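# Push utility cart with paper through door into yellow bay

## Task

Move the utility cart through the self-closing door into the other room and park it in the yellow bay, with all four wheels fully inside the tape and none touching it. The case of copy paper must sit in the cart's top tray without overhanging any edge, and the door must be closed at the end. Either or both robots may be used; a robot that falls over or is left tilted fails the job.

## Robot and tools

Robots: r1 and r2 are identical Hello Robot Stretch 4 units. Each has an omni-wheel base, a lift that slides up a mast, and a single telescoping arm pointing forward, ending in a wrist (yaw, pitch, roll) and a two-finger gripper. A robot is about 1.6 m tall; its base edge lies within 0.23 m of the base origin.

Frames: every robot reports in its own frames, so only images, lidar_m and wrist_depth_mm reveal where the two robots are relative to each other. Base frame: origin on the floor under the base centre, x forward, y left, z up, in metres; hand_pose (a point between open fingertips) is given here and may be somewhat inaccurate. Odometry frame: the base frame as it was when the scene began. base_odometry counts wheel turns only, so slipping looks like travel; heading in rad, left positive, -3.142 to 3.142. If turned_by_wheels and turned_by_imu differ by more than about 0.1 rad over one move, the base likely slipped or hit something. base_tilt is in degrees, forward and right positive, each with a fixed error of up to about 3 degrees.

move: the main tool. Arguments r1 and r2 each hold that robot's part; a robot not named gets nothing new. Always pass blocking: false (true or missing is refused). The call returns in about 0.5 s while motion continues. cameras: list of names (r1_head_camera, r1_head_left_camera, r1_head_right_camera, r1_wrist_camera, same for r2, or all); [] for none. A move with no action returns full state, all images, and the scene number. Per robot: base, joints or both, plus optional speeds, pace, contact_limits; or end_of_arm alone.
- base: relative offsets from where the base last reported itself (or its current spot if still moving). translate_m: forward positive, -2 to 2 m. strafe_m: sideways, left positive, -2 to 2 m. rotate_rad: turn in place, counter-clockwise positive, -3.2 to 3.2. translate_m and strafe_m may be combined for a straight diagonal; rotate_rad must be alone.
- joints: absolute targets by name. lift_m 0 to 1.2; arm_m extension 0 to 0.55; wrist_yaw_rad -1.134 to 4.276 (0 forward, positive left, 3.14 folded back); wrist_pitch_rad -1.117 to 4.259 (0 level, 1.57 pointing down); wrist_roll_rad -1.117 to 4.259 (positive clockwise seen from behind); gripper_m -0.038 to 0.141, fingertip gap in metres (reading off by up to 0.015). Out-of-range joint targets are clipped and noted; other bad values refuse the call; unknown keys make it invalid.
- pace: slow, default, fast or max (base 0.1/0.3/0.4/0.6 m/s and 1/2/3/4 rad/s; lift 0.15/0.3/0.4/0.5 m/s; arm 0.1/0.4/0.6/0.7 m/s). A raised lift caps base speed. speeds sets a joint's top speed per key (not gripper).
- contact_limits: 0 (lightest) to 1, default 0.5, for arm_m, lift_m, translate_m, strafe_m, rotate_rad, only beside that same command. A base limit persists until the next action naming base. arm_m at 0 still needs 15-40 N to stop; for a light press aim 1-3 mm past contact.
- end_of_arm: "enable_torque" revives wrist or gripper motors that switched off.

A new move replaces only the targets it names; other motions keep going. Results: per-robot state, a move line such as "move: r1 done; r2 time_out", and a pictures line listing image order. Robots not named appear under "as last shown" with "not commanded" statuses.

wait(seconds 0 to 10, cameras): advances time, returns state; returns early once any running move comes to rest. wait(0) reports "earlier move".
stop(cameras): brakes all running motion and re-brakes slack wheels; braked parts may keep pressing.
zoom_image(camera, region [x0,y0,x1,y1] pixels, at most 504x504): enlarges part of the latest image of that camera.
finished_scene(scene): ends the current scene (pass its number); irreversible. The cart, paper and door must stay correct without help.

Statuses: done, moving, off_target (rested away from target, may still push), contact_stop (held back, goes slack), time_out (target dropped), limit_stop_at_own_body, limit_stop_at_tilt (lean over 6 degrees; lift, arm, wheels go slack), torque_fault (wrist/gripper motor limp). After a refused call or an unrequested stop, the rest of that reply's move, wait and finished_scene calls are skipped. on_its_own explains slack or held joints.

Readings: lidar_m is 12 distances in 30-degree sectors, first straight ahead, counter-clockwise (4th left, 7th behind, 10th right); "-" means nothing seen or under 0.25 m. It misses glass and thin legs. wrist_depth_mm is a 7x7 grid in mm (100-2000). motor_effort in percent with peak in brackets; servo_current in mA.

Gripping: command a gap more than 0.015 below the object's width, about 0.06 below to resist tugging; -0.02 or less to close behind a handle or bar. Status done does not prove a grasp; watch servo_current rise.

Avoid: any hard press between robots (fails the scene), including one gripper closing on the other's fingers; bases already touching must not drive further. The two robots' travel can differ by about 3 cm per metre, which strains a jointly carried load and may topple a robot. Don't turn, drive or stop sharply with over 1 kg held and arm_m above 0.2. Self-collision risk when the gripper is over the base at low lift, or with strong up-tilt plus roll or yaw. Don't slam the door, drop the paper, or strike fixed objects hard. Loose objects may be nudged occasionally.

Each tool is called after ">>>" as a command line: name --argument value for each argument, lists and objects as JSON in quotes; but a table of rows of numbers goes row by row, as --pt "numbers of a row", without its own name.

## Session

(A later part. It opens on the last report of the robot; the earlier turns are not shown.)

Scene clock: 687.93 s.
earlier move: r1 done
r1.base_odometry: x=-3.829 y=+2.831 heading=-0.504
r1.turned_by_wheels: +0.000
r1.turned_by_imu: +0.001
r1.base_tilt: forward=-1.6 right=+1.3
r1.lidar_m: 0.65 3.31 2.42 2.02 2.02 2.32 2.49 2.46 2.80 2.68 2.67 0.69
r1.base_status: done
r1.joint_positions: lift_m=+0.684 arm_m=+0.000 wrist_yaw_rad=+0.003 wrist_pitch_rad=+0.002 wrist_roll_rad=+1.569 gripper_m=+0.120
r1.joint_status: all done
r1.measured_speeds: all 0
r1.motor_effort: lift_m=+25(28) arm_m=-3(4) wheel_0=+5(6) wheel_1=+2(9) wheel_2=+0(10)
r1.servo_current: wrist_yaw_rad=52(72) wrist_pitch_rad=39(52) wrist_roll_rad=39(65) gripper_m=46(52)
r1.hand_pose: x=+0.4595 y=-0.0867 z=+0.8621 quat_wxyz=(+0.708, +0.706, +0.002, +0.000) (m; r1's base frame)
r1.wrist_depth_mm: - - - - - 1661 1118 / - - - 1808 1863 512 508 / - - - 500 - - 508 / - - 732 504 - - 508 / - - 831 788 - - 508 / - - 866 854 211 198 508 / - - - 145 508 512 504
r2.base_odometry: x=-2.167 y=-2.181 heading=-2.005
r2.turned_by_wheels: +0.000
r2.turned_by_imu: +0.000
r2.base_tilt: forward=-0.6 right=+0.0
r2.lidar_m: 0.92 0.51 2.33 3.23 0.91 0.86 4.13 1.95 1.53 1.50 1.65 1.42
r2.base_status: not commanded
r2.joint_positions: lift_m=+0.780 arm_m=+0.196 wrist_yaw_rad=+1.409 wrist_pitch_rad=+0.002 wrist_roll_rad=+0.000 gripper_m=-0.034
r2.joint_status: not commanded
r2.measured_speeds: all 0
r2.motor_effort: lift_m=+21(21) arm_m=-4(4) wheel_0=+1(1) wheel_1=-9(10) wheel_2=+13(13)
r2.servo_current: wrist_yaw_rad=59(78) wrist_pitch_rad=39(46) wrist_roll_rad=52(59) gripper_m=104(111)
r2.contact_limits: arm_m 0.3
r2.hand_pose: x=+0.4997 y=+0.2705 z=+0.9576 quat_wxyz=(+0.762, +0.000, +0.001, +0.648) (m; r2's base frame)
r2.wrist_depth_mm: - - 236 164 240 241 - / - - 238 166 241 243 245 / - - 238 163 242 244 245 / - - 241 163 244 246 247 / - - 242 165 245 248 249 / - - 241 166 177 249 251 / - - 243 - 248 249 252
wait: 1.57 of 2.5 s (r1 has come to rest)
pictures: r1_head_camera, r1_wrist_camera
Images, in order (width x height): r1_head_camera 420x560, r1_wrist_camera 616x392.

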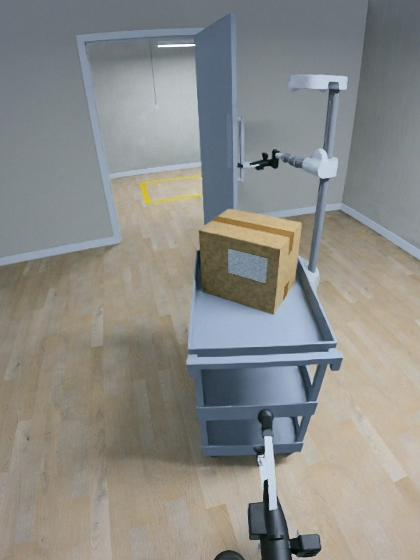

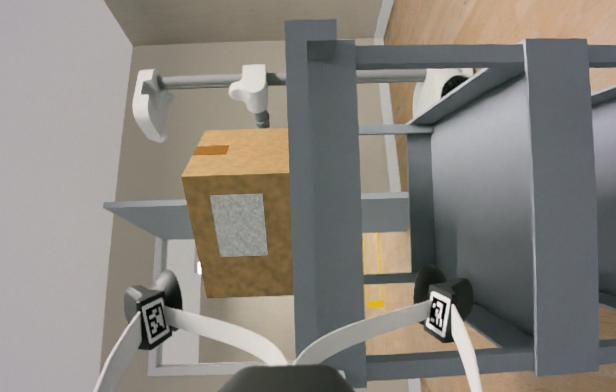

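>>> move --blocking false --r1 '{"base": {"translate_m": 0.18, "strafe_m": -0.015}}'

>>> wait --seconds 2.5 --cameras '["r1_head_camera","r1_wrist_camera"]'

Scene clock: 698.50 s.
move: r1 moving
r1.base_odometry: x=-3.803 y=+2.814 heading=-0.504
r1.turned_by_wheels: +0.000
r1.turned_by_imu: +0.000
r1.base_tilt: forward=-1.6 right=+1.2
r1.lidar_m: 0.61 3.28 2.43 2.01 2.04 2.28 2.51 2.51 2.84 2.69 2.66 0.67
r1.base_status: translate_m moving; strafe_m moving
r1.joint_positions: lift_m=+0.684 arm_m=+0.000 wrist_yaw_rad=+0.003 wrist_pitch_rad=+0.002 wrist_roll_rad=+1.569 gripper_m=+0.120
r1.joint_status: not commanded
r1.measured_speeds: translate_m=+0.122 strafe_m=-0.011 rotate_rad=-0.003 lift_m=+0.000 arm_m=+0.000 wrist_yaw_rad=+0.000 wrist_pitch_rad=+0.000 wrist_roll_rad=+0.000
r1.motor_effort: lift_m=+25(25) arm_m=-4(4) wheel_0=+6(8) wheel_1=+4(8) wheel_2=-8(9)
r1.servo_current: wrist_yaw_rad=46(59) wrist_pitch_rad=46(46) wrist_roll_rad=39(52) gripper_m=46(46)
r1.hand_pose: x=+0.4595 y=-0.0867 z=+0.8621 quat_wxyz=(+0.708, +0.706, +0.002, +0.000) (m; r1's base frame)
r1.wrist_depth_mm: - - - - - 1430 1138 / - - - 1808 1808 504 484 / - - - 477 - - 480 / - - 707 691 - - - / - - 778 750 - - - / - - 831 820 198 196 - / - - - 144 - 496 -
r2: as last shown
r2.lidar_m: 0.96 0.51 2.33 3.21 0.89 0.87 4.09 1.95 1.53 1.50 1.64 1.43
r2.motor_effort: lift_m=+20(21) arm_m=-4(4) wheel_0=+1(1) wheel_1=-10(10) wheel_2=+13(13)
r2.servo_current: wrist_yaw_rad=65(78) wrist_pitch_rad=39(46) wrist_roll_rad=39(59) gripper_m=98(104)
r2.contact_limits: arm_m 0.3
r2.wrist_depth_mm: - - 236 164 239 241 - / - - 238 166 240 243 244 / - - 239 162 243 245 246 / - - 241 163 244 246 248 / - - 241 164 245 247 249 / - - 241 166 177 247 250 / - - 245 - 247 249 251
pictures: none

Scene clock: 700.00 s.
earlier move: r1 done
r1.base_odometry: x=-3.679 y=+2.731 heading=-0.504
r1.turned_by_wheels: +0.000
r1.turned_by_imu: +0.000
r1.base_tilt: forward=-1.6 right=+1.3
r1.lidar_m: 0.47 3.17 2.48 2.09 2.08 2.34 2.63 2.64 3.00 2.64 2.61 0.51
r1.base_status: done
r1.joint_positions: lift_m=+0.684 arm_m=+0.000 wrist_yaw_rad=+0.003 wrist_pitch_rad=+0.002 wrist_roll_rad=+1.569 gripper_m=+0.120
r1.joint_status: not commanded
r1.measured_speeds: all 0
r1.motor_effort: lift_m=+25(25) arm_m=-4(4) wheel_0=+3(9) wheel_1=+2(8) wheel_2=+1(10)
r1.servo_current: wrist_yaw_rad=65(72) wrist_pitch_rad=39(46) wrist_roll_rad=52(65) gripper_m=39(46)
r1.hand_pose: x=+0.4595 y=-0.0867 z=+0.8621 quat_wxyz=(+0.708, +0.706, +0.002, +0.000) (m; r1's base frame)
r1.wrist_depth_mm: - - - - 334 1576 462 / - - - 1618 1661 1576 - / - - 661 264 327 - - / - - 559 266 325 - - / - - 603 580 324 - - / - - 634 264 193 197 - / - - - 145 - - -
r2.base_odometry: x=-2.167 y=-2.181 heading=-2.005
r2.turned_by_wheels: +0.000
r2.turned_by_imu: +0.000
r2.base_tilt: forward=-0.6 right=+0.1
r2.lidar_m: 0.93 0.50 2.31 3.24 0.91 0.88 4.09 1.93 1.51 1.50 1.65 1.42
r2.base_status: not commanded
r2.joint_positions: lift_m=+0.780 arm_m=+0.196 wrist_yaw_rad=+1.409 wrist_pitch_rad=+0.002 wrist_roll_rad=+0.000 gripper_m=-0.034
r2.joint_status: not commanded
r2.measured_speeds: all 0
r2.motor_effort: lift_m=+20(21) arm_m=-4(4) wheel_0=+1(1) wheel_1=-9(10) wheel_2=+13(13)
r2.servo_current: wrist_yaw_rad=65(85) wrist_pitch_rad=39(46) wrist_roll_rad=46(59) gripper_m=104(111)
r2.contact_limits: arm_m 0.3
r2.hand_pose: x=+0.4997 y=+0.2705 z=+0.9576 quat_wxyz=(+0.762, +0.000, +0.001, +0.648) (m; r2's base frame)
r2.wrist_depth_mm: - - 237 164 240 242 - / - - 237 166 241 243 244 / - - 238 163 243 243 245 / - - 240 163 244 245 247 / - - 242 164 245 248 248 / - - 242 166 177 249 251 / - - 244 - 248 249 251
wait: 1.50 of 2.5 s (r1 has come to rest)
pictures: r1_head_camera, r1_wrist_camera
Images, in order (width x height): r1_head_camera 420x560, r1_wrist_camera 616x392.

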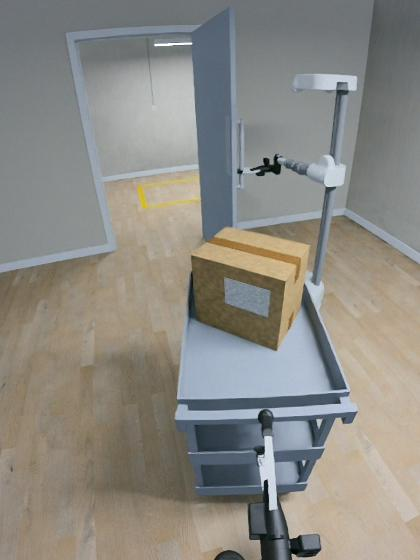

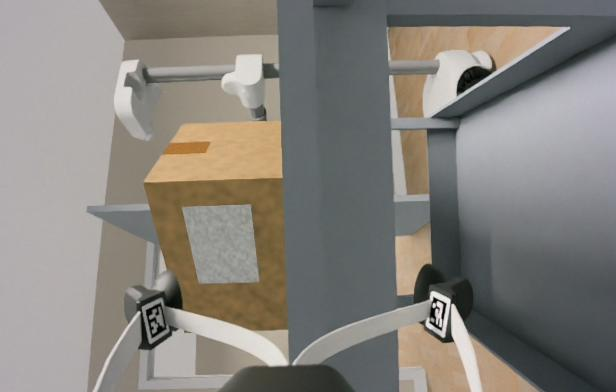

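>>> move --blocking false --r1 '{"base": {"translate_m": 0.064}, "pace": "slow"}'

>>> wait --seconds 2.0

>>> move --blocking false --r1 '{"joints": {"gripper_m": -0.036}}'

>>> wait --seconds 2.5 --cameras '["r1_head_camera","r1_wrist_camera"]'

Scene clock: 708.40 s.
move: r1 moving
r1.base_odometry: x=-3.668 y=+2.725 heading=-0.503
r1.turned_by_wheels: +0.000
r1.turned_by_imu: +0.000
r1.base_tilt: forward=-1.6 right=+1.3
r1.lidar_m: 0.47 3.15 2.52 2.10 2.10 2.36 2.66 2.63 3.03 2.62 2.59 0.49
r1.base_status: translate_m moving
r1.joint_positions: lift_m=+0.684 arm_m=+0.000 wrist_yaw_rad=+0.003 wrist_pitch_rad=+0.002 wrist_roll_rad=+1.569 gripper_m=+0.120
r1.joint_status: not commanded
r1.measured_speeds: translate_m=+0.050 strafe_m=+0.000 rotate_rad=+0.000 lift_m=+0.000 arm_m=+0.000 wrist_yaw_rad=+0.000 wrist_pitch_rad=+0.000 wrist_roll_rad=+0.000
r1.motor_effort: lift_m=+25(25) arm_m=-4(4) wheel_0=+3(8) wheel_1=+4(7) wheel_2=-5(7)
r1.servo_current: wrist_yaw_rad=52(52) wrist_pitch_rad=39(52) wrist_roll_rad=52(59) gripper_m=46(46)
r1.hand_pose: x=+0.4595 y=-0.0867 z=+0.8621 quat_wxyz=(+0.708, +0.706, +0.002, +0.000) (m; r1's base frame)
r1.wrist_depth_mm: - - - - 325 1618 466 / - - - 1708 1661 1537 - / - - 647 255 315 - - / - - 544 254 314 - - / - - 597 569 314 - - / - - 627 253 192 197 - / - - - 145 315 - -
r2: as last shown
r2.base_tilt: forward=-0.6 right=+0.0
r2.lidar_m: 0.92 0.52 2.35 3.22 0.89 0.86 4.12 1.93 1.54 1.50 1.61 1.44
r2.motor_effort: lift_m=+20(21) arm_m=-4(4) wheel_0=+1(2) wheel_1=-9(9) wheel_2=+13(13)
r2.servo_current: wrist_yaw_rad=65(78) wrist_pitch_rad=46(46) wrist_roll_rad=39(59) gripper_m=91(104)
r2.contact_limits: arm_m 0.3
r2.wrist_depth_mm: - - 237 164 240 243 - / - - 237 165 241 244 245 / - - 239 162 242 244 246 / - - 239 163 244 245 247 / - - 241 164 244 247 250 / - - 241 166 177 248 251 / - - 244 - 248 248 252
pictures: none

Scene clock: 709.77 s.
earlier move: r1 done
r1.base_odometry: x=-3.623 y=+2.700 heading=-0.503
r1.turned_by_wheels: +0.000
r1.turned_by_imu: +0.000
r1.base_tilt: forward=-1.6 right=+1.3
r1.lidar_m: 0.41 0.43 2.51 2.13 2.10 2.35 2.71 2.68 3.07 2.61 2.59 0.43
r1.base_status: done
r1.joint_positions: lift_m=+0.684 arm_m=+0.000 wrist_yaw_rad=+0.003 wrist_pitch_rad=+0.002 wrist_roll_rad=+1.569 gripper_m=+0.120
r1.joint_status: not commanded
r1.measured_speeds: all 0
r1.motor_effort: lift_m=+25(25) arm_m=-4(4) wheel_0=+3(8) wheel_1=+3(7) wheel_2=-1(8)
r1.servo_current: wrist_yaw_rad=33(72) wrist_pitch_rad=39(52) wrist_roll_rad=46(59) gripper_m=46(52)
r1.hand_pose: x=+0.4595 y=-0.0867 z=+0.8621 quat_wxyz=(+0.708, +0.706, +0.002, +0.000) (m; r1's base frame)
r1.wrist_depth_mm: - - - 262 264 1661 1205 / - - 1618 263 264 1499 - / - - 580 262 262 - - / - 500 488 263 262 - - / - - 535 259 262 - - / - - 574 201 262 196 - / - - - 145 262 1863 -
r2.base_odometry: x=-2.167 y=-2.181 heading=-2.005
r2.turned_by_wheels: +0.000
r2.turned_by_imu: +0.000
r2.base_tilt: forward=-0.6 right=+0.0
r2.lidar_m: 0.94 0.52 2.31 3.23 0.90 0.86 4.12 1.94 1.54 1.51 1.65 1.41
r2.base_status: not commanded
r2.joint_positions: lift_m=+0.780 arm_m=+0.196 wrist_yaw_rad=+1.409 wrist_pitch_rad=+0.002 wrist_roll_rad=+0.000 gripper_m=-0.034
r2.joint_status: not commanded
r2.measured_speeds: all 0
r2.motor_effort: lift_m=+21(21) arm_m=-3(4) wheel_0=+1(2) wheel_1=-9(10) wheel_2=+13(13)
r2.servo_current: wrist_yaw_rad=65(78) wrist_pitch_rad=39(46) wrist_roll_rad=39(59) gripper_m=104(111)
r2.contact_limits: arm_m 0.3
r2.hand_pose: x=+0.4997 y=+0.2705 z=+0.9576 quat_wxyz=(+0.762, +0.000, +0.001, +0.648) (m; r2's base frame)
r2.wrist_depth_mm: - - 237 164 241 242 - / - - 238 166 241 243 245 / - - 240 162 243 244 245 / - - 240 163 244 247 247 / - - 242 164 245 247 249 / - - 241 165 177 248 249 / - - 244 - 247 249 252
wait: 1.37 of 2 s (r1 has come to rest)
pictures: none

Scene clock: 710.27 s.
move: r1 moving
r1.base_odometry: x=-3.623 y=+2.700 heading=-0.503
r1.turned_by_wheels: +0.000
r1.turned_by_imu: +0.000
r1.base_tilt: forward=-1.6 right=+1.3
r1.lidar_m: 0.40 0.44 2.51 2.11 2.11 2.40 2.70 2.67 3.04 2.60 2.60 0.45
r1.base_status: not commanded
r1.joint_positions: lift_m=+0.684 arm_m=+0.000 wrist_yaw_rad=+0.003 wrist_pitch_rad=+0.002 wrist_roll_rad=+1.569 gripper_m=+0.106
r1.joint_status: gripper_m moving
r1.measured_speeds: all 0
r1.motor_effort: lift_m=+25(25) arm_m=-3(4) wheel_0=+2(3) wheel_1=+3(3) wheel_2=-1(1)
r1.servo_current: wrist_yaw_rad=39(59) wrist_pitch_rad=46(52) wrist_roll_rad=46(52) gripper_m=91(91)
r1.hand_pose: x=+0.4595 y=-0.0867 z=+0.8621 quat_wxyz=(+0.708, +0.706, +0.002, +0.000) (m; r1's base frame)
r1.wrist_depth_mm: - - - 264 263 1618 1182 / - - 1618 260 263 1499 - / - - 585 260 262 - - / - 500 488 260 263 - - / - - 535 262 262 - - / - - 569 200 200 - - / - - - 142 260 1708 -
r2: as last shown
r2.lidar_m: 0.92 0.52 2.33 3.25 0.89 0.86 4.10 1.95 1.54 1.50 1.66 1.42
r2.motor_effort: lift_m=+21(21) arm_m=-4(4) wheel_0=+1(2) wheel_1=-9(9) wheel_2=+13(13)
r2.servo_current: wrist_yaw_rad=72(78) wrist_pitch_rad=52(52) wrist_roll_rad=33(59) gripper_m=98(104)
r2.contact_limits: arm_m 0.3
r2.wrist_depth_mm: - - 236 164 240 242 - / - - 238 165 242 243 245 / - - 239 162 242 245 246 / - - 239 163 244 246 248 / - - 242 164 245 247 249 / - - 241 165 177 249 250 / - - 244 - 248 248 252
pictures: none

Scene clock: 712.03 s.
earlier move: r1 done
r1.base_odometry: x=-3.623 y=+2.700 heading=-0.503
r1.turned_by_wheels: +0.000
r1.turned_by_imu: +0.000
r1.base_tilt: forward=-1.6 right=+1.3
r1.lidar_m: 0.41 0.44 2.51 2.12 2.10 2.34 2.69 2.70 3.07 2.61 2.60 0.45
r1.base_status: not commanded
r1.joint_positions: lift_m=+0.684 arm_m=+0.000 wrist_yaw_rad=+0.003 wrist_pitch_rad=+0.003 wrist_roll_rad=+1.569 gripper_m=-0.035
r1.joint_status: all done
r1.measured_speeds: all 0
r1.motor_effort: lift_m=+25(25) arm_m=-4(4) wheel_0=+3(4) wheel_1=+3(3) wheel_2=+2(2)
r1.servo_current: wrist_yaw_rad=72(78) wrist_pitch_rad=39(52) wrist_roll_rad=46(65) gripper_m=98(208)
r1.hand_pose: x=+0.4595 y=-0.0867 z=+0.8618 quat_wxyz=(+0.708, +0.706, +0.002, +0.000) (m; r1's base frame)
r1.wrist_depth_mm: - - - 255 255 1576 1182 / - - 1661 255 255 1537 - / - - 564 255 255 - - / - 488 488 255 254 - - / - - 535 254 256 - - / - - 206 195 178 - - / - 152 - 148 255 150 -
r2.base_odometry: x=-2.167 y=-2.181 heading=-2.005
r2.turned_by_wheels: +0.000
r2.turned_by_imu: +0.000
r2.base_tilt: forward=-0.6 right=+0.1
r2.lidar_m: 0.95 0.53 2.34 3.24 0.92 0.86 4.11 1.95 1.51 1.52 1.66 1.41
r2.base_status: not commanded
r2.joint_positions: lift_m=+0.780 arm_m=+0.196 wrist_yaw_rad=+1.409 wrist_pitch_rad=+0.002 wrist_roll_rad=+0.000 gripper_m=-0.034
r2.joint_status: not commanded
r2.measured_speeds: all 0
r2.motor_effort: lift_m=+21(21) arm_m=-4(4) wheel_0=+1(2) wheel_1=-9(10) wheel_2=+13(13)
r2.servo_current: wrist_yaw_rad=65(78) wrist_pitch_rad=39(52) wrist_roll_rad=52(59) gripper_m=98(111)
r2.contact_limits: arm_m 0.3
r2.hand_pose: x=+0.4997 y=+0.2705 z=+0.9576 quat_wxyz=(+0.762, +0.000, +0.001, +0.648) (m; r2's base frame)
r2.wrist_depth_mm: - - 236 164 240 241 - / - - 237 166 241 243 244 / - - 239 162 242 244 246 / - - 241 163 243 245 248 / - - 241 164 245 247 248 / - - 242 165 177 248 250 / - - 244 - 247 249 251
wait: 1.77 of 2.5 s (r1 has come to rest)
pictures: r1_head_camera, r1_wrist_camera
Images, in order (width x height): r1_head_camera 420x560, r1_wrist_camera 616x392.

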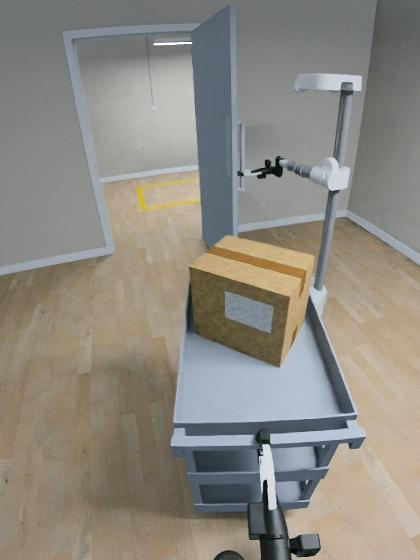

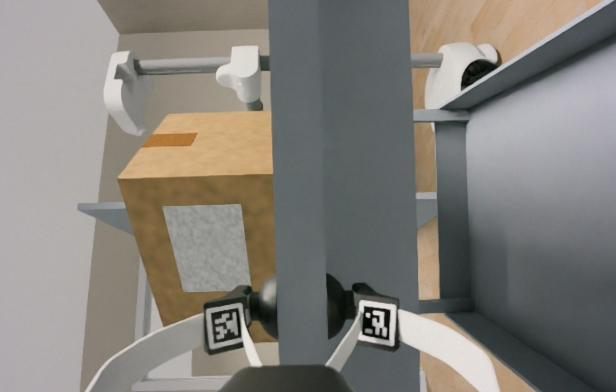

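>>> move --blocking false --r1 '{"base": {"translate_m": 0.06, "strafe_m": -0.12}, "pace": "slow"}'

>>> wait --seconds 2.5 --cameras '["r1_head_camera","r1_wrist_camera"]'

Scene clock: 747.17 s.
move: r1 moving
r1.base_odometry: x=-3.623 y=+2.688 heading=-0.503
r1.turned_by_wheels: +0.000
r1.turned_by_imu: +0.000
r1.base_tilt: forward=-1.6 right=+1.2
r1.lidar_m: 0.39 0.43 2.55 2.12 2.11 2.37 2.71 2.70 3.08 2.59 2.57 0.46
r1.base_status: translate_m moving; strafe_m moving
r1.joint_positions: lift_m=+0.684 arm_m=+0.000 wrist_yaw_rad=+0.003 wrist_pitch_rad=+0.003 wrist_roll_rad=+1.569 gripper_m=-0.035
r1.joint_status: not commanded
r1.measured_speeds: translate_m=+0.022 strafe_m=-0.043 rotate_rad=-0.002 lift_m=+0.000 arm_m=+0.000 wrist_yaw_rad=+0.000 wrist_pitch_rad=+0.000 wrist_roll_rad=+0.000
r1.motor_effort: lift_m=+25(25) arm_m=-3(4) wheel_0=+8(11) wheel_1=-4(5) wheel_2=-4(4)
r1.servo_current: wrist_yaw_rad=39(59) wrist_pitch_rad=52(52) wrist_roll_rad=46(59) gripper_m=85(98)
r1.hand_pose: x=+0.4595 y=-0.0867 z=+0.8618 quat_wxyz=(+0.708, +0.706, +0.002, +0.000) (m; r1's base frame)
r1.wrist_depth_mm: - - - 258 258 1576 1255 / - - 1618 257 257 1499 - / - - 580 256 257 - - / - 488 488 255 256 - - / - - 530 254 256 - - / - - 204 196 180 - - / - 152 - 147 255 140 -
r2: as last shown
r2.base_tilt: forward=-0.6 right=+0.0
r2.lidar_m: 0.90 0.52 2.37 3.23 0.88 0.85 4.14 1.95 1.54 1.50 1.65 1.43
r2.motor_effort: lift_m=+21(21) arm_m=-4(4) wheel_0=+1(2) wheel_1=-9(9) wheel_2=+13(13)
r2.servo_current: wrist_yaw_rad=65(78) wrist_pitch_rad=39(46) wrist_roll_rad=46(65) gripper_m=98(111)
r2.contact_limits: arm_m 0.3
r2.wrist_depth_mm: - - 236 164 240 241 - / - - 237 165 241 243 245 / - - 238 162 243 244 245 / - - 240 163 243 246 247 / - - 241 164 245 247 249 / - - 241 166 176 248 250 / - - 243 - 247 249 252
pictures: none

Scene clock: 749.30 s.
earlier move: r1 done
r1.base_odometry: x=-3.628 y=+2.566 heading=-0.503
r1.turned_by_wheels: +0.000
r1.turned_by_imu: -0.001
r1.base_tilt: forward=-1.6 right=+1.3
r1.lidar_m: 0.37 0.40 2.67 2.23 2.24 2.55 2.73 2.71 2.94 2.48 2.46 0.45
r1.base_status: done
r1.joint_positions: lift_m=+0.684 arm_m=+0.000 wrist_yaw_rad=+0.003 wrist_pitch_rad=+0.003 wrist_roll_rad=+1.569 gripper_m=-0.035
r1.joint_status: not commanded
r1.measured_speeds: all 0
r1.motor_effort: lift_m=+25(25) arm_m=+2(4) wheel_0=+3(11) wheel_1=-3(5) wheel_2=-4(6)
r1.servo_current: wrist_yaw_rad=46(72) wrist_pitch_rad=46(52) wrist_roll_rad=39(65) gripper_m=78(98)
r1.hand_pose: x=+0.4595 y=-0.0867 z=+0.8618 quat_wxyz=(+0.708, +0.706, +0.002, +0.000) (m; r1's base frame)
r1.wrist_depth_mm: - - - - 309 330 334 / - - - 1576 289 1499 1281 / - - - - 278 1499 - / - - 597 263 267 - - / - 496 496 253 258 - - / - - 202 194 179 - - / - 153 539 185 240 - -
r2.base_odometry: x=-2.167 y=-2.181 heading=-2.005
r2.turned_by_wheels: +0.000
r2.turned_by_imu: +0.000
r2.base_tilt: forward=-0.6 right=+0.1
r2.lidar_m: 0.94 0.52 2.33 3.23 0.82 0.78 4.11 1.96 1.55 1.51 1.65 1.43
r2.base_status: not commanded
r2.joint_positions: lift_m=+0.780 arm_m=+0.196 wrist_yaw_rad=+1.409 wrist_pitch_rad=+0.002 wrist_roll_rad=+0.000 gripper_m=-0.034
r2.joint_status: not commanded
r2.measured_speeds: all 0
r2.motor_effort: lift_m=+20(21) arm_m=-4(4) wheel_0=+1(2) wheel_1=-9(10) wheel_2=+13(13)
r2.servo_current: wrist_yaw_rad=65(78) wrist_pitch_rad=46(46) wrist_roll_rad=52(65) gripper_m=104(111)
r2.contact_limits: arm_m 0.3
r2.hand_pose: x=+0.4997 y=+0.2705 z=+0.9576 quat_wxyz=(+0.762, +0.000, +0.001, +0.648) (m; r2's base frame)
r2.wrist_depth_mm: - - 237 164 240 242 - / - - 236 166 242 243 245 / - - 238 161 242 244 246 / - - 241 163 243 245 247 / - - 241 164 244 247 249 / - - 241 165 177 247 250 / - - 243 - 248 249 252
wait: 2.13 of 2.5 s (r1 has come to rest)
pictures: r1_head_camera, r1_wrist_camera
Images, in order (width x height): r1_head_camera 420x560, r1_wrist_camera 616x392.

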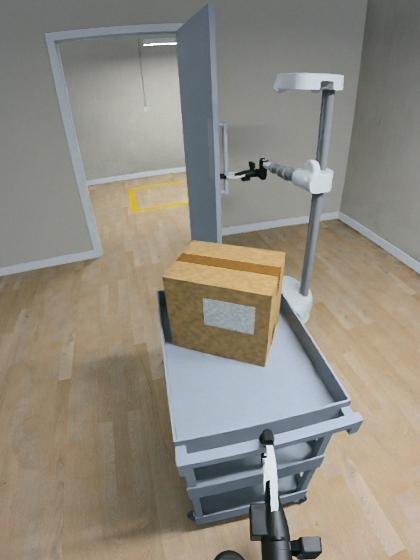

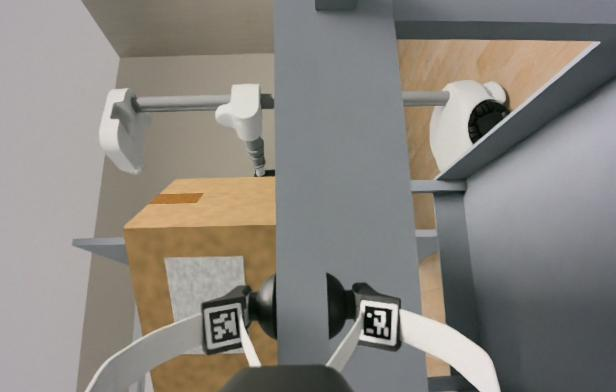

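>>> move --blocking false --r1 '{"base": {"rotate_rad": 0.12}}'

>>> wait --seconds 1.5

>>> move --blocking false --r1 '{"base": {"strafe_m": -0.1}}'

>>> wait --seconds 1.5

>>> move --blocking false --r1 '{"base": {"rotate_rad": 0.12}}'

>>> wait --seconds 1.5 --cameras '["r1_head_camera"]'

>>> move --blocking false --r1 '{"base": {"strafe_m": -0.1}}'

>>> wait --seconds 1.5 --cameras '["r1_head_camera","r1_wrist_camera"]'

Scene clock: 772.43 s.
move: r1 moving
r1.base_odometry: x=-3.628 y=+2.567 heading=-0.383
r1.turned_by_wheels: +0.120
r1.turned_by_imu: +0.120
r1.base_tilt: forward=-1.6 right=+1.3
r1.lidar_m: 0.37 0.41 2.51 2.25 2.25 2.75 2.71 2.74 2.76 2.46 2.47 0.45
r1.base_status: rotate_rad moving
r1.joint_positions: lift_m=+0.684 arm_m=+0.000 wrist_yaw_rad=-0.003 wrist_pitch_rad=+0.003 wrist_roll_rad=+1.569 gripper_m=-0.035
r1.joint_status: not commanded
r1.measured_speeds: translate_m=+0.000 strafe_m=-0.001 rotate_rad=+0.014 lift_m=+0.000 arm_m=+0.000 wrist_yaw_rad=+0.008 wrist_pitch_rad=+0.000 wrist_roll_rad=+0.000
r1.motor_effort: lift_m=+25(25) arm_m=+3(4) wheel_0=+0(12) wheel_1=+0(7) wheel_2=-2(10)
r1.servo_current: wrist_yaw_rad=59(72) wrist_pitch_rad=46(46) wrist_roll_rad=26(59) gripper_m=72(85)
r1.hand_pose: x=+0.4590 y=-0.0883 z=+0.8618 quat_wxyz=(+0.708, +0.706, +0.000, -0.002) (m; r1's base frame)
r1.wrist_depth_mm: - - - 246 248 1499 1281 / - - - 246 245 1499 - / - - 580 242 243 - - / - 473 473 239 241 - - / - 521 504 179 239 - - / - - 203 191 179 - - / - 156 591 150 236 148 -
r2: as last shown
r2.base_tilt: forward=-0.6 right=+0.0
r2.lidar_m: 0.94 0.52 2.32 3.23 0.84 0.81 4.10 1.92 1.52 1.50 1.66 1.43
r2.motor_effort: lift_m=+21(21) arm_m=-4(4) wheel_0=+1(1) wheel_1=-9(9) wheel_2=+13(13)
r2.servo_current: wrist_yaw_rad=65(78) wrist_pitch_rad=39(46) wrist_roll_rad=46(59) gripper_m=104(111)
r2.contact_limits: arm_m 0.3
r2.wrist_depth_mm: - - 236 164 239 241 - / - - 238 166 240 243 245 / - - 238 162 243 244 245 / - - 240 163 243 246 247 / - - 243 165 245 248 249 / - - 242 165 177 248 250 / - - 243 - 248 250 251
pictures: none

Scene clock: 772.73 s.
earlier move: r1 done
r1.base_odometry: x=-3.628 y=+2.567 heading=-0.383
r1.turned_by_wheels: +0.000
r1.turned_by_imu: +0.000
r1.base_tilt: forward=-1.6 right=+1.3
r1.lidar_m: 0.37 0.39 2.51 2.25 2.25 2.78 2.71 2.72 2.77 2.45 2.49 0.42
r1.base_status: done
r1.joint_positions: lift_m=+0.684 arm_m=+0.000 wrist_yaw_rad=-0.002 wrist_pitch_rad=+0.003 wrist_roll_rad=+1.569 gripper_m=-0.035
r1.joint_status: not commanded
r1.measured_speeds: all 0
r1.motor_effort: lift_m=+25(25) arm_m=+2(4) wheel_0=+0(12) wheel_1=-1(7) wheel_2=-1(10)
r1.servo_current: wrist_yaw_rad=59(72) wrist_pitch_rad=46(52) wrist_roll_rad=59(59) gripper_m=72(85)
r1.hand_pose: x=+0.4591 y=-0.0879 z=+0.8618 quat_wxyz=(+0.708, +0.706, +0.001, -0.002) (m; r1's base frame)
r1.wrist_depth_mm: - - 1499 240 241 1430 1255 / - - - - 239 1430 - / - - 539 177 239 - - / - 473 469 236 236 - - / - - 508 175 236 - - / - - 206 191 182 - - / - 156 - 152 234 136 -
r2.base_odometry: x=-2.167 y=-2.181 heading=-2.005
r2.turned_by_wheels: +0.000
r2.turned_by_imu: +0.000
r2.base_tilt: forward=-0.6 right=+0.1
r2.lidar_m: 0.92 0.51 2.30 3.24 0.83 0.80 4.11 1.96 1.53 1.50 1.67 1.45
r2.base_status: not commanded
r2.joint_positions: lift_m=+0.780 arm_m=+0.196 wrist_yaw_rad=+1.409 wrist_pitch_rad=+0.002 wrist_roll_rad=+0.000 gripper_m=-0.034
r2.joint_status: not commanded
r2.measured_speeds: all 0
r2.motor_effort: lift_m=+20(21) arm_m=-4(4) wheel_0=+1(1) wheel_1=-9(10) wheel_2=+13(13)
r2.servo_current: wrist_yaw_rad=65(78) wrist_pitch_rad=39(46) wrist_roll_rad=46(59) gripper_m=104(111)
r2.contact_limits: arm_m 0.3
r2.hand_pose: x=+0.4997 y=+0.2705 z=+0.9576 quat_wxyz=(+0.762, +0.000, +0.001, +0.648) (m; r2's base frame)
r2.wrist_depth_mm: - - 236 164 239 240 - / - - 238 166 241 243 244 / - - 238 162 242 244 247 / - - 241 163 244 246 248 / - - 242 165 244 246 248 / - - 241 166 177 249 250 / - - 244 - 249 248 252
wait: 0.30 of 1.5 s (r1 has come to rest)
pictures: none

Scene clock: 773.23 s.
move: r1 moving
r1.base_odometry: x=-3.642 y=+2.533 heading=-0.383
r1.turned_by_wheels: +0.001
r1.turned_by_imu: +0.000
r1.base_tilt: forward=-1.6 right=+1.3
r1.lidar_m: 0.37 0.38 2.53 2.25 2.27 2.79 2.71 2.74 2.74 2.44 2.46 0.43
r1.base_status: strafe_m moving
r1.joint_positions: lift_m=+0.684 arm_m=+0.000 wrist_yaw_rad=+0.002 wrist_pitch_rad=+0.003 wrist_roll_rad=+1.569 gripper_m=-0.035
r1.joint_status: not commanded
r1.measured_speeds: translate_m=+0.000 strafe_m=-0.141 rotate_rad=+0.003 lift_m=+0.000 arm_m=+0.000 wrist_yaw_rad=+0.000 wrist_pitch_rad=+0.000 wrist_roll_rad=+0.000
r1.motor_effort: lift_m=+25(25) arm_m=+1(2) wheel_0=+11(13) wheel_1=-9(9) wheel_2=+1(1)
r1.servo_current: wrist_yaw_rad=65(65) wrist_pitch_rad=46(46) wrist_roll_rad=52(59) gripper_m=72(72)
r1.hand_pose: x=+0.4594 y=-0.0869 z=+0.8618 quat_wxyz=(+0.708, +0.706, +0.002, -0.001) (m; r1's base frame)
r1.wrist_depth_mm: - - - 244 245 1397 1255 / - - - 242 243 1430 - / - - 574 179 240 - - / - 469 466 238 239 - - / - 517 504 177 237 - - / - - 208 191 182 - - / - 156 597 152 232 137 -
r2: as last shown
r2.base_tilt: forward=-0.6 right=+0.0
r2.lidar_m: 0.94 0.53 2.35 3.22 0.80 0.80 4.12 1.94 1.54 1.51 1.67 1.41
r2.motor_effort: lift_m=+21(21) arm_m=-4(4) wheel_0=+1(1) wheel_1=-9(10) wheel_2=+13(13)
r2.servo_current: wrist_yaw_rad=59(72) wrist_pitch_rad=39(46) wrist_roll_rad=33(59) gripper_m=104(104)
r2.contact_limits: arm_m 0.3
r2.wrist_depth_mm: - - 236 164 239 242 - / - - 238 166 241 244 245 / - - 239 162 243 244 245 / - - 241 163 244 245 247 / - - 241 164 246 248 249 / - - 241 166 177 248 251 / - - 244 - 248 250 251
pictures: none

Scene clock: 774.20 s.
earlier move: r1 done
r1.base_odometry: x=-3.665 y=+2.474 heading=-0.383
r1.turned_by_wheels: +0.000
r1.turned_by_imu: -0.001
r1.base_tilt: forward=-1.6 right=+1.3
r1.lidar_m: 0.35 0.39 2.63 2.34 2.36 2.91 2.69 2.70 2.66 2.35 2.38 0.45
r1.base_status: done
r1.joint_positions: lift_m=+0.684 arm_m=+0.000 wrist_yaw_rad=+0.002 wrist_pitch_rad=+0.003 wrist_roll_rad=+1.569 gripper_m=-0.035
r1.joint_status: not commanded
r1.measured_speeds: all 0
r1.motor_effort: lift_m=+25(25) arm_m=-1(2) wheel_0=+1(13) wheel_1=-1(9) wheel_2=+2(3)
r1.servo_current: wrist_yaw_rad=52(65) wrist_pitch_rad=46(52) wrist_roll_rad=59(59) gripper_m=72(78)
r1.hand_pose: x=+0.4595 y=-0.0868 z=+0.8618 quat_wxyz=(+0.708, +0.706, +0.002, +0.000) (m; r1's base frame)
r1.wrist_depth_mm: - - - 262 263 1499 1182 / - - 1618 256 258 1430 - / - - - 252 250 1464 - / - 530 484 242 244 - - / - 496 488 180 238 - - / - - 206 195 181 - - / - 156 554 153 226 136 -
r2.base_odometry: x=-2.167 y=-2.181 heading=-2.005
r2.turned_by_wheels: +0.000
r2.turned_by_imu: +0.000
r2.base_tilt: forward=-0.6 right=+0.0
r2.lidar_m: 0.91 0.52 2.34 3.23 0.78 0.80 4.11 1.91 1.54 1.50 1.66 1.43
r2.base_status: not commanded
r2.joint_positions: lift_m=+0.780 arm_m=+0.196 wrist_yaw_rad=+1.409 wrist_pitch_rad=+0.002 wrist_roll_rad=+0.000 gripper_m=-0.034
r2.joint_status: not commanded
r2.measured_speeds: all 0
r2.motor_effort: lift_m=+21(21) arm_m=-4(4) wheel_0=+1(1) wheel_1=-9(10) wheel_2=+13(13)
r2.servo_current: wrist_yaw_rad=65(78) wrist_pitch_rad=39(46) wrist_roll_rad=39(59) gripper_m=104(111)
r2.contact_limits: arm_m 0.3
r2.hand_pose: x=+0.4997 y=+0.2705 z=+0.9576 quat_wxyz=(+0.762, +0.000, +0.001, +0.648) (m; r2's base frame)
r2.wrist_depth_mm: - - 236 164 239 241 - / - - 238 166 240 243 243 / - - 240 162 243 244 246 / - - 241 163 244 246 247 / - - 242 165 245 247 248 / - - 241 165 177 248 250 / - - 243 - 248 250 252
wait: 0.97 of 1.5 s (r1 has come to rest)
pictures: none

Scene clock: 774.70 s.
move: r1 moving
r1.base_odometry: x=-3.665 y=+2.474 heading=-0.264
r1.turned_by_wheels: +0.120
r1.turned_by_imu: +0.120
r1.base_tilt: forward=-1.6 right=+1.3
r1.lidar_m: 0.38 3.16 2.47 2.34 2.36 2.84 2.69 2.79 2.54 2.37 2.45 0.43
r1.base_status: rotate_rad moving
r1.joint_positions: lift_m=+0.684 arm_m=+0.000 wrist_yaw_rad=-0.002 wrist_pitch_rad=+0.006 wrist_roll_rad=+1.569 gripper_m=-0.035
r1.joint_status: not commanded
r1.measured_speeds: translate_m=+0.003 strafe_m=+0.001 rotate_rad=+0.022 lift_m=+0.000 arm_m=+0.000 wrist_yaw_rad=+0.000 wrist_pitch_rad=+0.007 wrist_roll_rad=+0.002
r1.motor_effort: lift_m=+25(25) arm_m=-1(2) wheel_0=-1(9) wheel_1=-1(8) wheel_2=-2(7)
r1.servo_current: wrist_yaw_rad=39(59) wrist_pitch_rad=46(46) wrist_roll_rad=59(59) gripper_m=65(78)
r1.hand_pose: x=+0.4591 y=-0.0880 z=+0.8611 quat_wxyz=(+0.708, +0.706, +0.001, -0.003) (m; r1's base frame)
r1.wrist_depth_mm: - 1499 1430 237 239 1366 - / - - - 236 236 1430 - / - - 539 232 235 - - / - 466 462 231 233 - - / - 512 504 169 229 - - / - - 210 177 181 - - / - - 182 - 225 - -
r2: as last shown
r2.base_tilt: forward=-0.7 right=+0.0
r2.lidar_m: 0.90 0.53 2.32 3.22 0.81 0.80 4.09 1.96 1.53 1.49 1.65 1.44
r2.motor_effort: lift_m=+20(21) arm_m=-4(4) wheel_0=+1(1) wheel_1=-9(9) wheel_2=+13(13)
r2.servo_current: wrist_yaw_rad=78(78) wrist_pitch_rad=39(46) wrist_roll_rad=39(52) gripper_m=104(111)
r2.contact_limits: arm_m 0.3
r2.wrist_depth_mm: - - 236 164 239 242 - / - - 237 166 241 244 244 / - - 239 162 243 244 246 / - - 241 163 245 246 247 / - - 242 164 244 246 247 / - - 241 165 177 248 251 / - - 243 - 248 250 251
pictures: none

Scene clock: 775.00 s.
earlier move: r1 done
r1.base_odometry: x=-3.665 y=+2.474 heading=-0.264
r1.turned_by_wheels: +0.000
r1.turned_by_imu: +0.000
r1.base_tilt: forward=-1.6 right=+1.3
r1.lidar_m: 0.37 3.18 2.49 2.34 2.34 2.83 2.70 2.75 2.53 2.36 2.42 0.43
r1.base_status: done
r1.joint_positions: lift_m=+0.684 arm_m=+0.000 wrist_yaw_rad=-0.002 wrist_pitch_rad=+0.006 wrist_roll_rad=+1.569 gripper_m=-0.035
r1.joint_status: not commanded
r1.measured_speeds: all 0
r1.motor_effort: lift_m=+25(25) arm_m=+2(2) wheel_0=-2(9) wheel_1=-2(8) wheel_2=+0(7)
r1.servo_current: wrist_yaw_rad=20(72) wrist_pitch_rad=52(59) wrist_roll_rad=52(65) gripper_m=65(78)
r1.hand_pose: x=+0.4591 y=-0.0880 z=+0.8610 quat_wxyz=(+0.708, +0.706, +0.001, -0.003) (m; r1's base frame)
r1.wrist_depth_mm: - - 1430 237 237 1336 - / - - - 234 236 1430 - / - - 530 232 234 - - / - 466 462 230 232 - - / - 517 508 169 230 - - / - - 208 177 181 - - / - - 182 - 227 - -
r2.base_odometry: x=-2.167 y=-2.181 heading=-2.005
r2.turned_by_wheels: +0.000
r2.turned_by_imu: +0.000
r2.base_tilt: forward=-0.6 right=+0.0
r2.lidar_m: 0.93 0.52 2.35 3.23 0.84 0.78 4.12 1.95 1.53 1.49 1.64 1.43
r2.base_status: not commanded
r2.joint_positions: lift_m=+0.780 arm_m=+0.196 wrist_yaw_rad=+1.409 wrist_pitch_rad=+0.002 wrist_roll_rad=+0.000 gripper_m=-0.034
r2.joint_status: not commanded
r2.measured_speeds: all 0
r2.motor_effort: lift_m=+21(21) arm_m=-4(4) wheel_0=+1(1) wheel_1=-9(9) wheel_2=+13(13)
r2.servo_current: wrist_yaw_rad=59(78) wrist_pitch_rad=39(46) wrist_roll_rad=59(59) gripper_m=104(111)
r2.contact_limits: arm_m 0.3
r2.hand_pose: x=+0.4997 y=+0.2705 z=+0.9576 quat_wxyz=(+0.762, +0.000, +0.001, +0.648) (m; r2's base frame)
r2.wrist_depth_mm: - - 236 164 239 242 - / - - 237 166 240 244 245 / - - 239 162 243 244 246 / - - 240 163 243 245 247 / - - 242 164 245 247 249 / - - 241 166 176 247 249 / - - 244 - 248 249 251
wait: 0.30 of 1.5 s (r1 has come to rest)
pictures: r1_head_camera
Images, in order (width x height): r1_head_camera 420x560.

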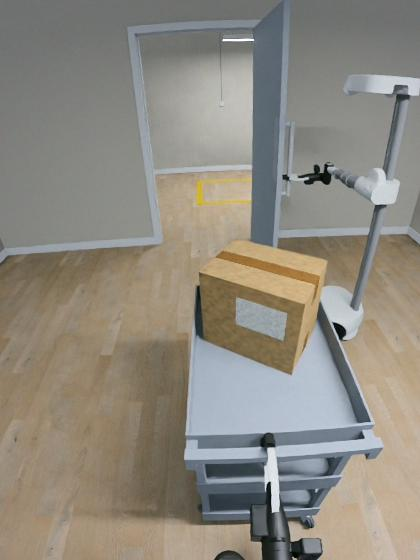

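Scene clock: 775.50 s.
move: r1 moving
r1.base_odometry: x=-3.675 y=+2.439 heading=-0.263
r1.turned_by_wheels: +0.001
r1.turned_by_imu: +0.000
r1.base_tilt: forward=-1.6 right=+1.2
r1.lidar_m: 0.39 0.41 2.50 2.37 2.40 2.86 2.69 2.79 2.49 2.34 2.39 0.43
r1.base_status: strafe_m moving
r1.joint_positions: lift_m=+0.684 arm_m=+0.000 wrist_yaw_rad=+0.002 wrist_pitch_rad=+0.006 wrist_roll_rad=+1.569 gripper_m=-0.035
r1.joint_status: not commanded
r1.measured_speeds: translate_m=+0.000 strafe_m=-0.141 rotate_rad=-0.001 lift_m=+0.000 arm_m=+0.000 wrist_yaw_rad=+0.007 wrist_pitch_rad=+0.000 wrist_roll_rad=+0.000
r1.motor_effort: lift_m=+25(25) arm_m=+4(4) wheel_0=+16(16) wheel_1=-8(9) wheel_2=-1(3)
r1.servo_current: wrist_yaw_rad=52(59) wrist_pitch_rad=46(52) wrist_roll_rad=39(59) gripper_m=59(72)
r1.hand_pose: x=+0.4594 y=-0.0869 z=+0.8610 quat_wxyz=(+0.708, +0.706, +0.003, -0.002) (m; r1's base frame)
r1.wrist_depth_mm: - - - 230 232 1308 - / - - - 169 231 1397 - / - 591 512 230 230 - - / - 469 466 229 230 - - / - 525 500 168 230 - - / - - 535 174 185 - - / - - 176 - 228 138 -
r2: as last shown
r2.lidar_m: 0.90 0.51 2.36 3.24 0.80 0.77 4.13 1.96 1.52 1.50 1.66 1.45
r2.motor_effort: lift_m=+20(21) arm_m=-4(4) wheel_0=+1(1) wheel_1=-9(9) wheel_2=+13(13)
r2.servo_current: wrist_yaw_rad=59(72) wrist_pitch_rad=39(39) wrist_roll_rad=52(59) gripper_m=104(111)
r2.contact_limits: arm_m 0.3
r2.wrist_depth_mm: - - 236 164 240 242 - / - - 238 165 241 244 245 / - - 239 162 243 245 246 / - - 241 163 244 247 246 / - - 241 164 245 247 249 / - - 242 165 177 247 251 / - - 244 - 249 248 251
pictures: none

Scene clock: 776.47 s.
earlier move: r1 done
r1.base_odometry: x=-3.691 y=+2.377 heading=-0.264
r1.turned_by_wheels: -0.001
r1.turned_by_imu: -0.001
r1.base_tilt: forward=-1.6 right=+1.3
r1.lidar_m: 0.34 0.41 2.58 2.42 2.50 2.83 2.69 2.78 2.44 2.27 2.33 0.44
r1.base_status: done
r1.joint_positions: lift_m=+0.684 arm_m=+0.000 wrist_yaw_rad=+0.002 wrist_pitch_rad=+0.006 wrist_roll_rad=+1.569 gripper_m=-0.035
r1.joint_status: not commanded
r1.measured_speeds: all 0
r1.motor_effort: lift_m=+25(25) arm_m=+4(4) wheel_0=+0(16) wheel_1=+0(10) wheel_2=+1(3)
r1.servo_current: wrist_yaw_rad=65(65) wrist_pitch_rad=52(59) wrist_roll_rad=39(72) gripper_m=59(72)
r1.hand_pose: x=+0.4595 y=-0.0868 z=+0.8609 quat_wxyz=(+0.708, +0.707, +0.003, -0.002) (m; r1's base frame)
r1.wrist_depth_mm: - 1397 1366 250 252 1308 1229 / - - - 246 248 1397 - / - - 661 239 241 - - / - 469 469 236 236 - - / - 492 488 173 234 - - / - - 211 176 180 - - / - - 183 126 224 - -
r2.base_odometry: x=-2.167 y=-2.181 heading=-2.005
r2.turned_by_wheels: +0.000
r2.turned_by_imu: +0.000
r2.base_tilt: forward=-0.6 right=+0.1
r2.lidar_m: 0.96 0.51 2.36 3.24 0.77 0.76 4.12 1.96 1.53 1.51 1.67 1.45
r2.base_status: not commanded
r2.joint_positions: lift_m=+0.780 arm_m=+0.196 wrist_yaw_rad=+1.409 wrist_pitch_rad=+0.002 wrist_roll_rad=+0.000 gripper_m=-0.034
r2.joint_status: not commanded
r2.measured_speeds: all 0
r2.motor_effort: lift_m=+20(21) arm_m=-4(4) wheel_0=+1(1) wheel_1=-9(10) wheel_2=+13(13)
r2.servo_current: wrist_yaw_rad=65(72) wrist_pitch_rad=39(46) wrist_roll_rad=59(59) gripper_m=104(111)
r2.contact_limits: arm_m 0.3
r2.hand_pose: x=+0.4997 y=+0.2705 z=+0.9576 quat_wxyz=(+0.762, +0.000, +0.001, +0.648) (m; r2's base frame)
r2.wrist_depth_mm: - - 236 164 239 241 - / - - 237 166 241 243 245 / - - 239 162 243 245 245 / - - 241 163 244 244 248 / - - 242 164 244 246 248 / - - 241 165 177 248 250 / - - 243 - 248 250 251
wait: 0.97 of 1.5 s (r1 has come to rest)
pictures: r1_head_camera, r1_wrist_camera
Images, in order (width x height): r1_head_camera 420x560, r1_wrist_camera 616x392.

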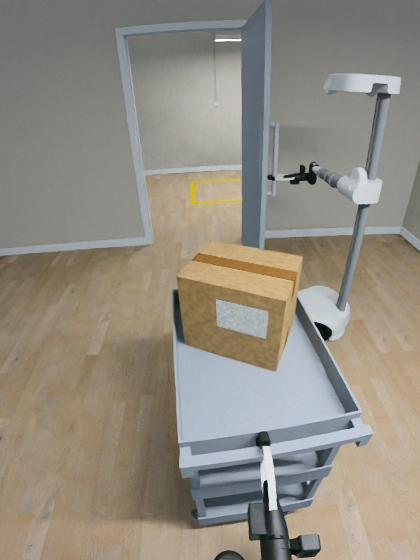

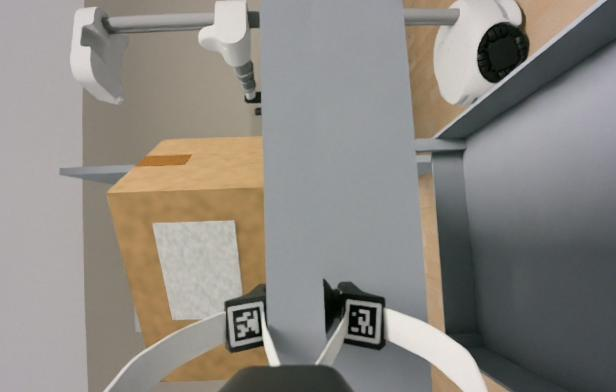

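>>> move --blocking false --r1 '{"base": {"translate_m": 0.6, "strafe_m": 0.055}}'

>>> wait --seconds 4 --cameras '["r1_head_camera","r1_wrist_camera","r1_head_left_camera"]'

Scene clock: 803.80 s.
move: r1 moving
r1.base_odometry: x=-3.661 y=+2.372 heading=-0.264
r1.turned_by_wheels: -0.001
r1.turned_by_imu: -0.001
r1.base_tilt: forward=-1.6 right=+1.3
r1.lidar_m: 0.36 3.14 2.58 2.45 2.46 2.89 2.73 2.82 2.42 2.27 2.34 0.44
r1.base_status: translate_m moving; strafe_m moving
r1.joint_positions: lift_m=+0.684 arm_m=+0.000 wrist_yaw_rad=-0.006 wrist_pitch_rad=+0.006 wrist_roll_rad=+1.569 gripper_m=-0.035
r1.joint_status: not commanded
r1.measured_speeds: translate_m=+0.123 strafe_m=+0.011 rotate_rad=-0.002 lift_m=+0.000 arm_m=+0.000 wrist_yaw_rad=-0.036 wrist_pitch_rad=+0.000 wrist_roll_rad=+0.000
r1.motor_effort: lift_m=+25(25) arm_m=+4(4) wheel_0=+5(10) wheel_1=+6(8) wheel_2=-16(16)
r1.servo_current: wrist_yaw_rad=59(65) wrist_pitch_rad=52(52) wrist_roll_rad=59(59) gripper_m=52(65)
r1.hand_pose: x=+0.4587 y=-0.0892 z=+0.8609 quat_wxyz=(+0.708, +0.707, +0.000, -0.004) (m; r1's base frame)
r1.wrist_depth_mm: - - - 200 268 1397 1255 / - - - 255 258 1336 - / - - - 244 249 1430 - / - 544 488 236 240 - - / - 480 480 174 233 - - / - 512 187 172 180 - - / - 544 530 146 220 - -
r2: as last shown
r2.base_tilt: forward=-0.6 right=+0.0
r2.lidar_m: 0.92 0.51 2.33 3.24 0.75 0.74 4.13 1.93 1.53 1.52 1.65 1.44
r2.motor_effort: lift_m=+21(21) arm_m=-4(4) wheel_0=+1(1) wheel_1=-9(9) wheel_2=+12(13)
r2.servo_current: wrist_yaw_rad=65(78) wrist_pitch_rad=39(46) wrist_roll_rad=46(59) gripper_m=98(111)
r2.contact_limits: arm_m 0.3
r2.wrist_depth_mm: - - 236 163 240 241 - / - - 238 166 241 243 244 / - - 239 162 243 245 246 / - - 241 163 244 246 248 / - - 242 164 245 248 249 / - - 242 165 177 248 250 / - - 243 - 248 251 251
pictures: none

Scene clock: 806.80 s.
earlier move: r1 done
r1.base_odometry: x=-3.098 y=+2.274 heading=-0.263
r1.turned_by_wheels: +0.001
r1.turned_by_imu: -0.001
r1.base_tilt: forward=-1.6 right=+1.3
r1.lidar_m: 0.36 2.56 2.59 2.43 2.49 3.30 3.30 3.35 2.44 2.30 2.36 0.44
r1.base_status: done
r1.joint_positions: lift_m=+0.684 arm_m=+0.000 wrist_yaw_rad=-0.005 wrist_pitch_rad=+0.006 wrist_roll_rad=+1.569 gripper_m=-0.035
r1.joint_status: not commanded
r1.measured_speeds: all 0
r1.motor_effort: lift_m=+25(25) arm_m=-3(4) wheel_0=+2(10) wheel_1=+1(9) wheel_2=-1(17)
r1.servo_current: wrist_yaw_rad=46(72) wrist_pitch_rad=46(59) wrist_roll_rad=33(65) gripper_m=65(65)
r1.hand_pose: x=+0.4589 y=-0.0888 z=+0.8609 quat_wxyz=(+0.708, +0.707, +0.001, -0.004) (m; r1's base frame)
r1.wrist_depth_mm: - - - 242 245 1661 - / - - - 239 239 1756 - / - - 585 236 237 - - / - 473 466 233 233 - - / - 504 500 171 231 - - / - - 208 175 180 - - / - - 574 - 224 - -
r2.base_odometry: x=-2.167 y=-2.181 heading=-2.005
r2.turned_by_wheels: +0.000
r2.turned_by_imu: +0.000
r2.base_tilt: forward=-0.6 right=+0.1
r2.lidar_m: 0.93 0.51 2.33 0.37 0.43 0.64 4.11 1.95 1.56 1.51 1.64 1.45
r2.base_status: not commanded
r2.joint_positions: lift_m=+0.780 arm_m=+0.196 wrist_yaw_rad=+1.409 wrist_pitch_rad=+0.002 wrist_roll_rad=+0.000 gripper_m=-0.034
r2.joint_status: not commanded
r2.measured_speeds: all 0
r2.motor_effort: lift_m=+21(21) arm_m=-4(4) wheel_0=+1(1) wheel_1=-9(10) wheel_2=+13(13)
r2.servo_current: wrist_yaw_rad=65(78) wrist_pitch_rad=39(46) wrist_roll_rad=46(65) gripper_m=104(111)
r2.contact_limits: arm_m 0.3
r2.hand_pose: x=+0.4997 y=+0.2705 z=+0.9576 quat_wxyz=(+0.762, +0.000, +0.001, +0.648) (m; r2's base frame)
r2.wrist_depth_mm: - - 236 164 240 242 - / - - 237 166 241 242 244 / - - 239 162 242 244 246 / - - 240 163 243 245 248 / - - 242 164 246 247 248 / - - 242 165 177 248 250 / - - 244 - 248 248 251
wait: 3.00 of 4 s (r1 has come to rest)
pictures: r1_head_camera, r1_head_left_camera, r1_wrist_camera
Images, in order (width x height): r1_head_camera 420x560, r1_head_left_camera 420x672, r1_wrist_camera 616x392.

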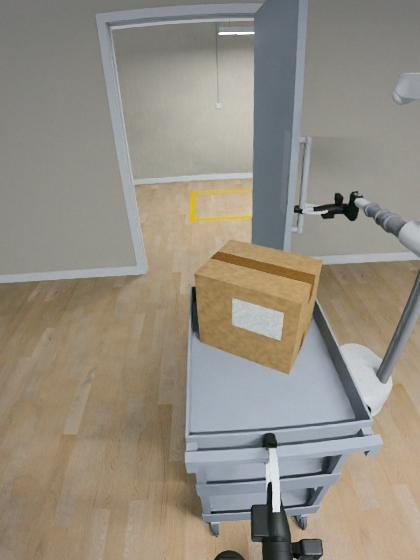

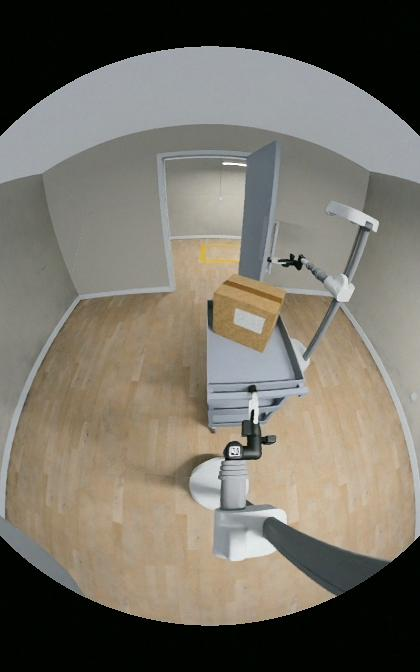

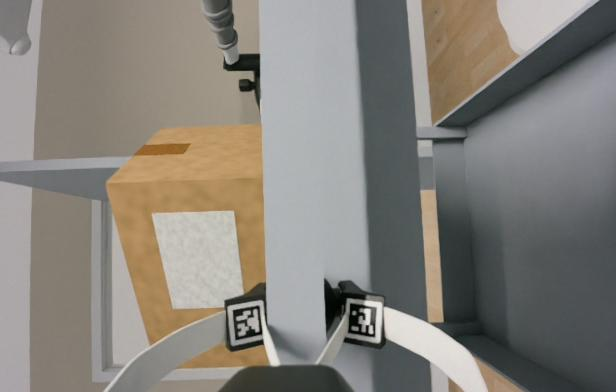

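>>> move --blocking false --r1 '{"base": {"translate_m": 0.8, "strafe_m": 0.045}}'

>>> wait --seconds 5 --cameras '["r1_head_camera","r1_head_left_camera","r1_head_right_camera"]'

Scene clock: 818.77 s.
move: r1 moving
r1.base_odometry: x=-3.067 y=+2.268 heading=-0.263
r1.turned_by_wheels: +0.000
r1.turned_by_imu: +0.000
r1.base_tilt: forward=-1.6 right=+1.3
r1.lidar_m: 0.37 2.53 2.57 2.42 2.49 3.28 3.36 3.39 2.46 2.30 2.33 0.43
r1.base_status: translate_m moving; strafe_m moving
r1.joint_positions: lift_m=+0.684 arm_m=+0.000 wrist_yaw_rad=-0.005 wrist_pitch_rad=+0.006 wrist_roll_rad=+1.569 gripper_m=-0.035
r1.joint_status: not commanded
r1.measured_speeds: translate_m=+0.122 strafe_m=+0.006 rotate_rad=+0.004 lift_m=+0.000 arm_m=+0.000 wrist_yaw_rad=+0.000 wrist_pitch_rad=+0.000 wrist_roll_rad=+0.000
r1.motor_effort: lift_m=+25(25) arm_m=+4(4) wheel_0=+7(9) wheel_1=+5(8) wheel_2=-13(13)
r1.servo_current: wrist_yaw_rad=52(72) wrist_pitch_rad=52(52) wrist_roll_rad=52(72) gripper_m=52(59)
r1.hand_pose: x=+0.4588 y=-0.0888 z=+0.8609 quat_wxyz=(+0.708, +0.707, +0.001, -0.004) (m; r1's base frame)
r1.wrist_depth_mm: - - - 242 244 1618 - / - - - 237 240 1808 - / - - 591 236 237 - - / - 466 466 233 235 - - / - 508 496 171 231 - - / - - 208 174 180 - - / - - 569 126 224 - -
r2: as last shown
r2.base_tilt: forward=-0.6 right=+0.0
r2.lidar_m: 0.93 0.54 2.31 0.37 0.42 0.67 4.15 1.97 1.53 1.51 1.65 1.45
r2.motor_effort: lift_m=+20(21) arm_m=-4(4) wheel_0=+1(1) wheel_1=-9(10) wheel_2=+13(13)
r2.servo_current: wrist_yaw_rad=72(78) wrist_pitch_rad=39(46) wrist_roll_rad=52(52) gripper_m=98(104)
r2.contact_limits: arm_m 0.3
r2.wrist_depth_mm: - - 236 163 239 242 - / - - 238 166 241 243 244 / - - 239 162 242 244 246 / - - 241 163 243 246 248 / - - 241 164 246 247 249 / - - 242 165 177 248 250 / - - 243 - 248 249 251
pictures: none

Scene clock: 822.43 s.
earlier move: r1 done
r1.base_odometry: x=-2.314 y=+2.109 heading=-0.263
r1.turned_by_wheels: +0.000
r1.turned_by_imu: +0.000
r1.base_tilt: forward=-1.6 right=+1.3
r1.lidar_m: 0.37 1.80 2.29 2.42 2.50 3.28 4.18 3.51 2.44 0.68 0.59 0.41
r1.base_status: done
r1.joint_positions: lift_m=+0.684 arm_m=+0.000 wrist_yaw_rad=-0.003 wrist_pitch_rad=+0.006 wrist_roll_rad=+1.569 gripper_m=-0.035
r1.joint_status: not commanded
r1.measured_speeds: all 0
r1.motor_effort: lift_m=+25(25) arm_m=+4(4) wheel_0=+0(9) wheel_1=+1(9) wheel_2=+0(13)
r1.servo_current: wrist_yaw_rad=52(78) wrist_pitch_rad=52(52) wrist_roll_rad=52(72) gripper_m=59(65)
r1.hand_pose: x=+0.4590 y=-0.0882 z=+0.8609 quat_wxyz=(+0.708, +0.707, +0.001, -0.003) (m; r1's base frame)
r1.wrist_depth_mm: 496 504 504 234 235 517 - / 569 580 597 233 234 - - / - 500 521 230 232 - - / - 462 466 231 232 - - / - 521 504 170 231 - - / - - 207 174 180 - - / - - 182 - 227 - -
r2.base_odometry: x=-2.167 y=-2.181 heading=-2.005
r2.turned_by_wheels: +0.000
r2.turned_by_imu: +0.000
r2.base_tilt: forward=-0.6 right=+0.1
r2.lidar_m: 0.94 0.52 0.41 0.62 0.65 4.46 4.13 1.94 1.56 1.51 1.64 1.43
r2.base_status: not commanded
r2.joint_positions: lift_m=+0.780 arm_m=+0.196 wrist_yaw_rad=+1.409 wrist_pitch_rad=+0.002 wrist_roll_rad=+0.000 gripper_m=-0.034
r2.joint_status: not commanded
r2.measured_speeds: all 0
r2.motor_effort: lift_m=+20(21) arm_m=-4(4) wheel_0=+1(1) wheel_1=-9(10) wheel_2=+13(13)
r2.servo_current: wrist_yaw_rad=72(78) wrist_pitch_rad=39(46) wrist_roll_rad=46(65) gripper_m=104(111)
r2.contact_limits: arm_m 0.3
r2.hand_pose: x=+0.4997 y=+0.2705 z=+0.9576 quat_wxyz=(+0.762, +0.000, +0.001, +0.648) (m; r2's base frame)
r2.wrist_depth_mm: - - 237 163 240 241 - / - - 238 166 240 242 245 / - - 239 162 243 245 246 / - - 239 163 243 246 247 / - - 241 164 244 247 248 / 480 585 179 166 177 248 251 / 394 127 243 - 249 250 251
wait: 3.67 of 5 s (r1 has come to rest)
pictures: r1_head_camera, r1_head_left_camera, r1_head_right_camera
Images, in order (width x height): r1_head_camera 420x560, r1_head_left_camera 420x672, r1_head_right_camera 420x672.

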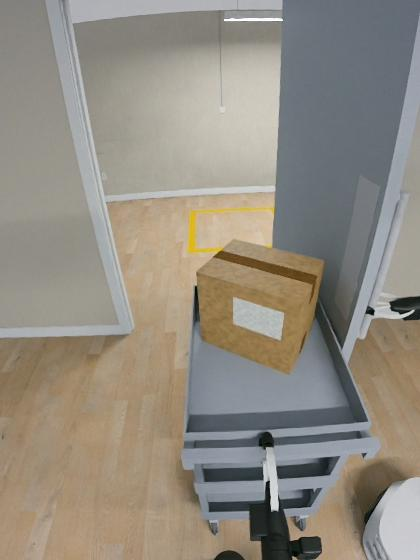

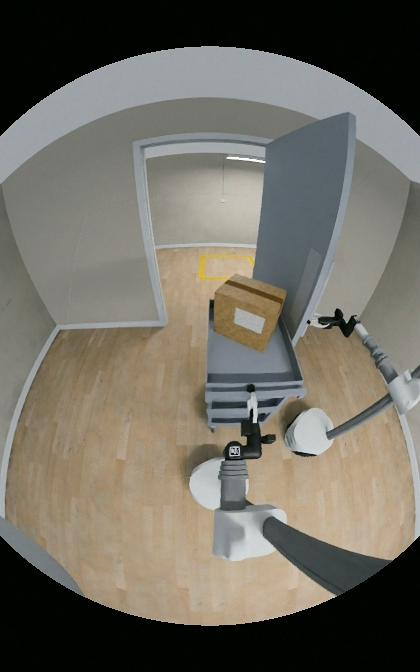

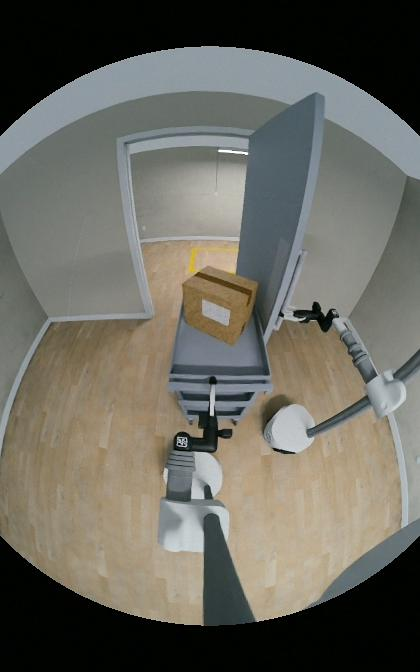

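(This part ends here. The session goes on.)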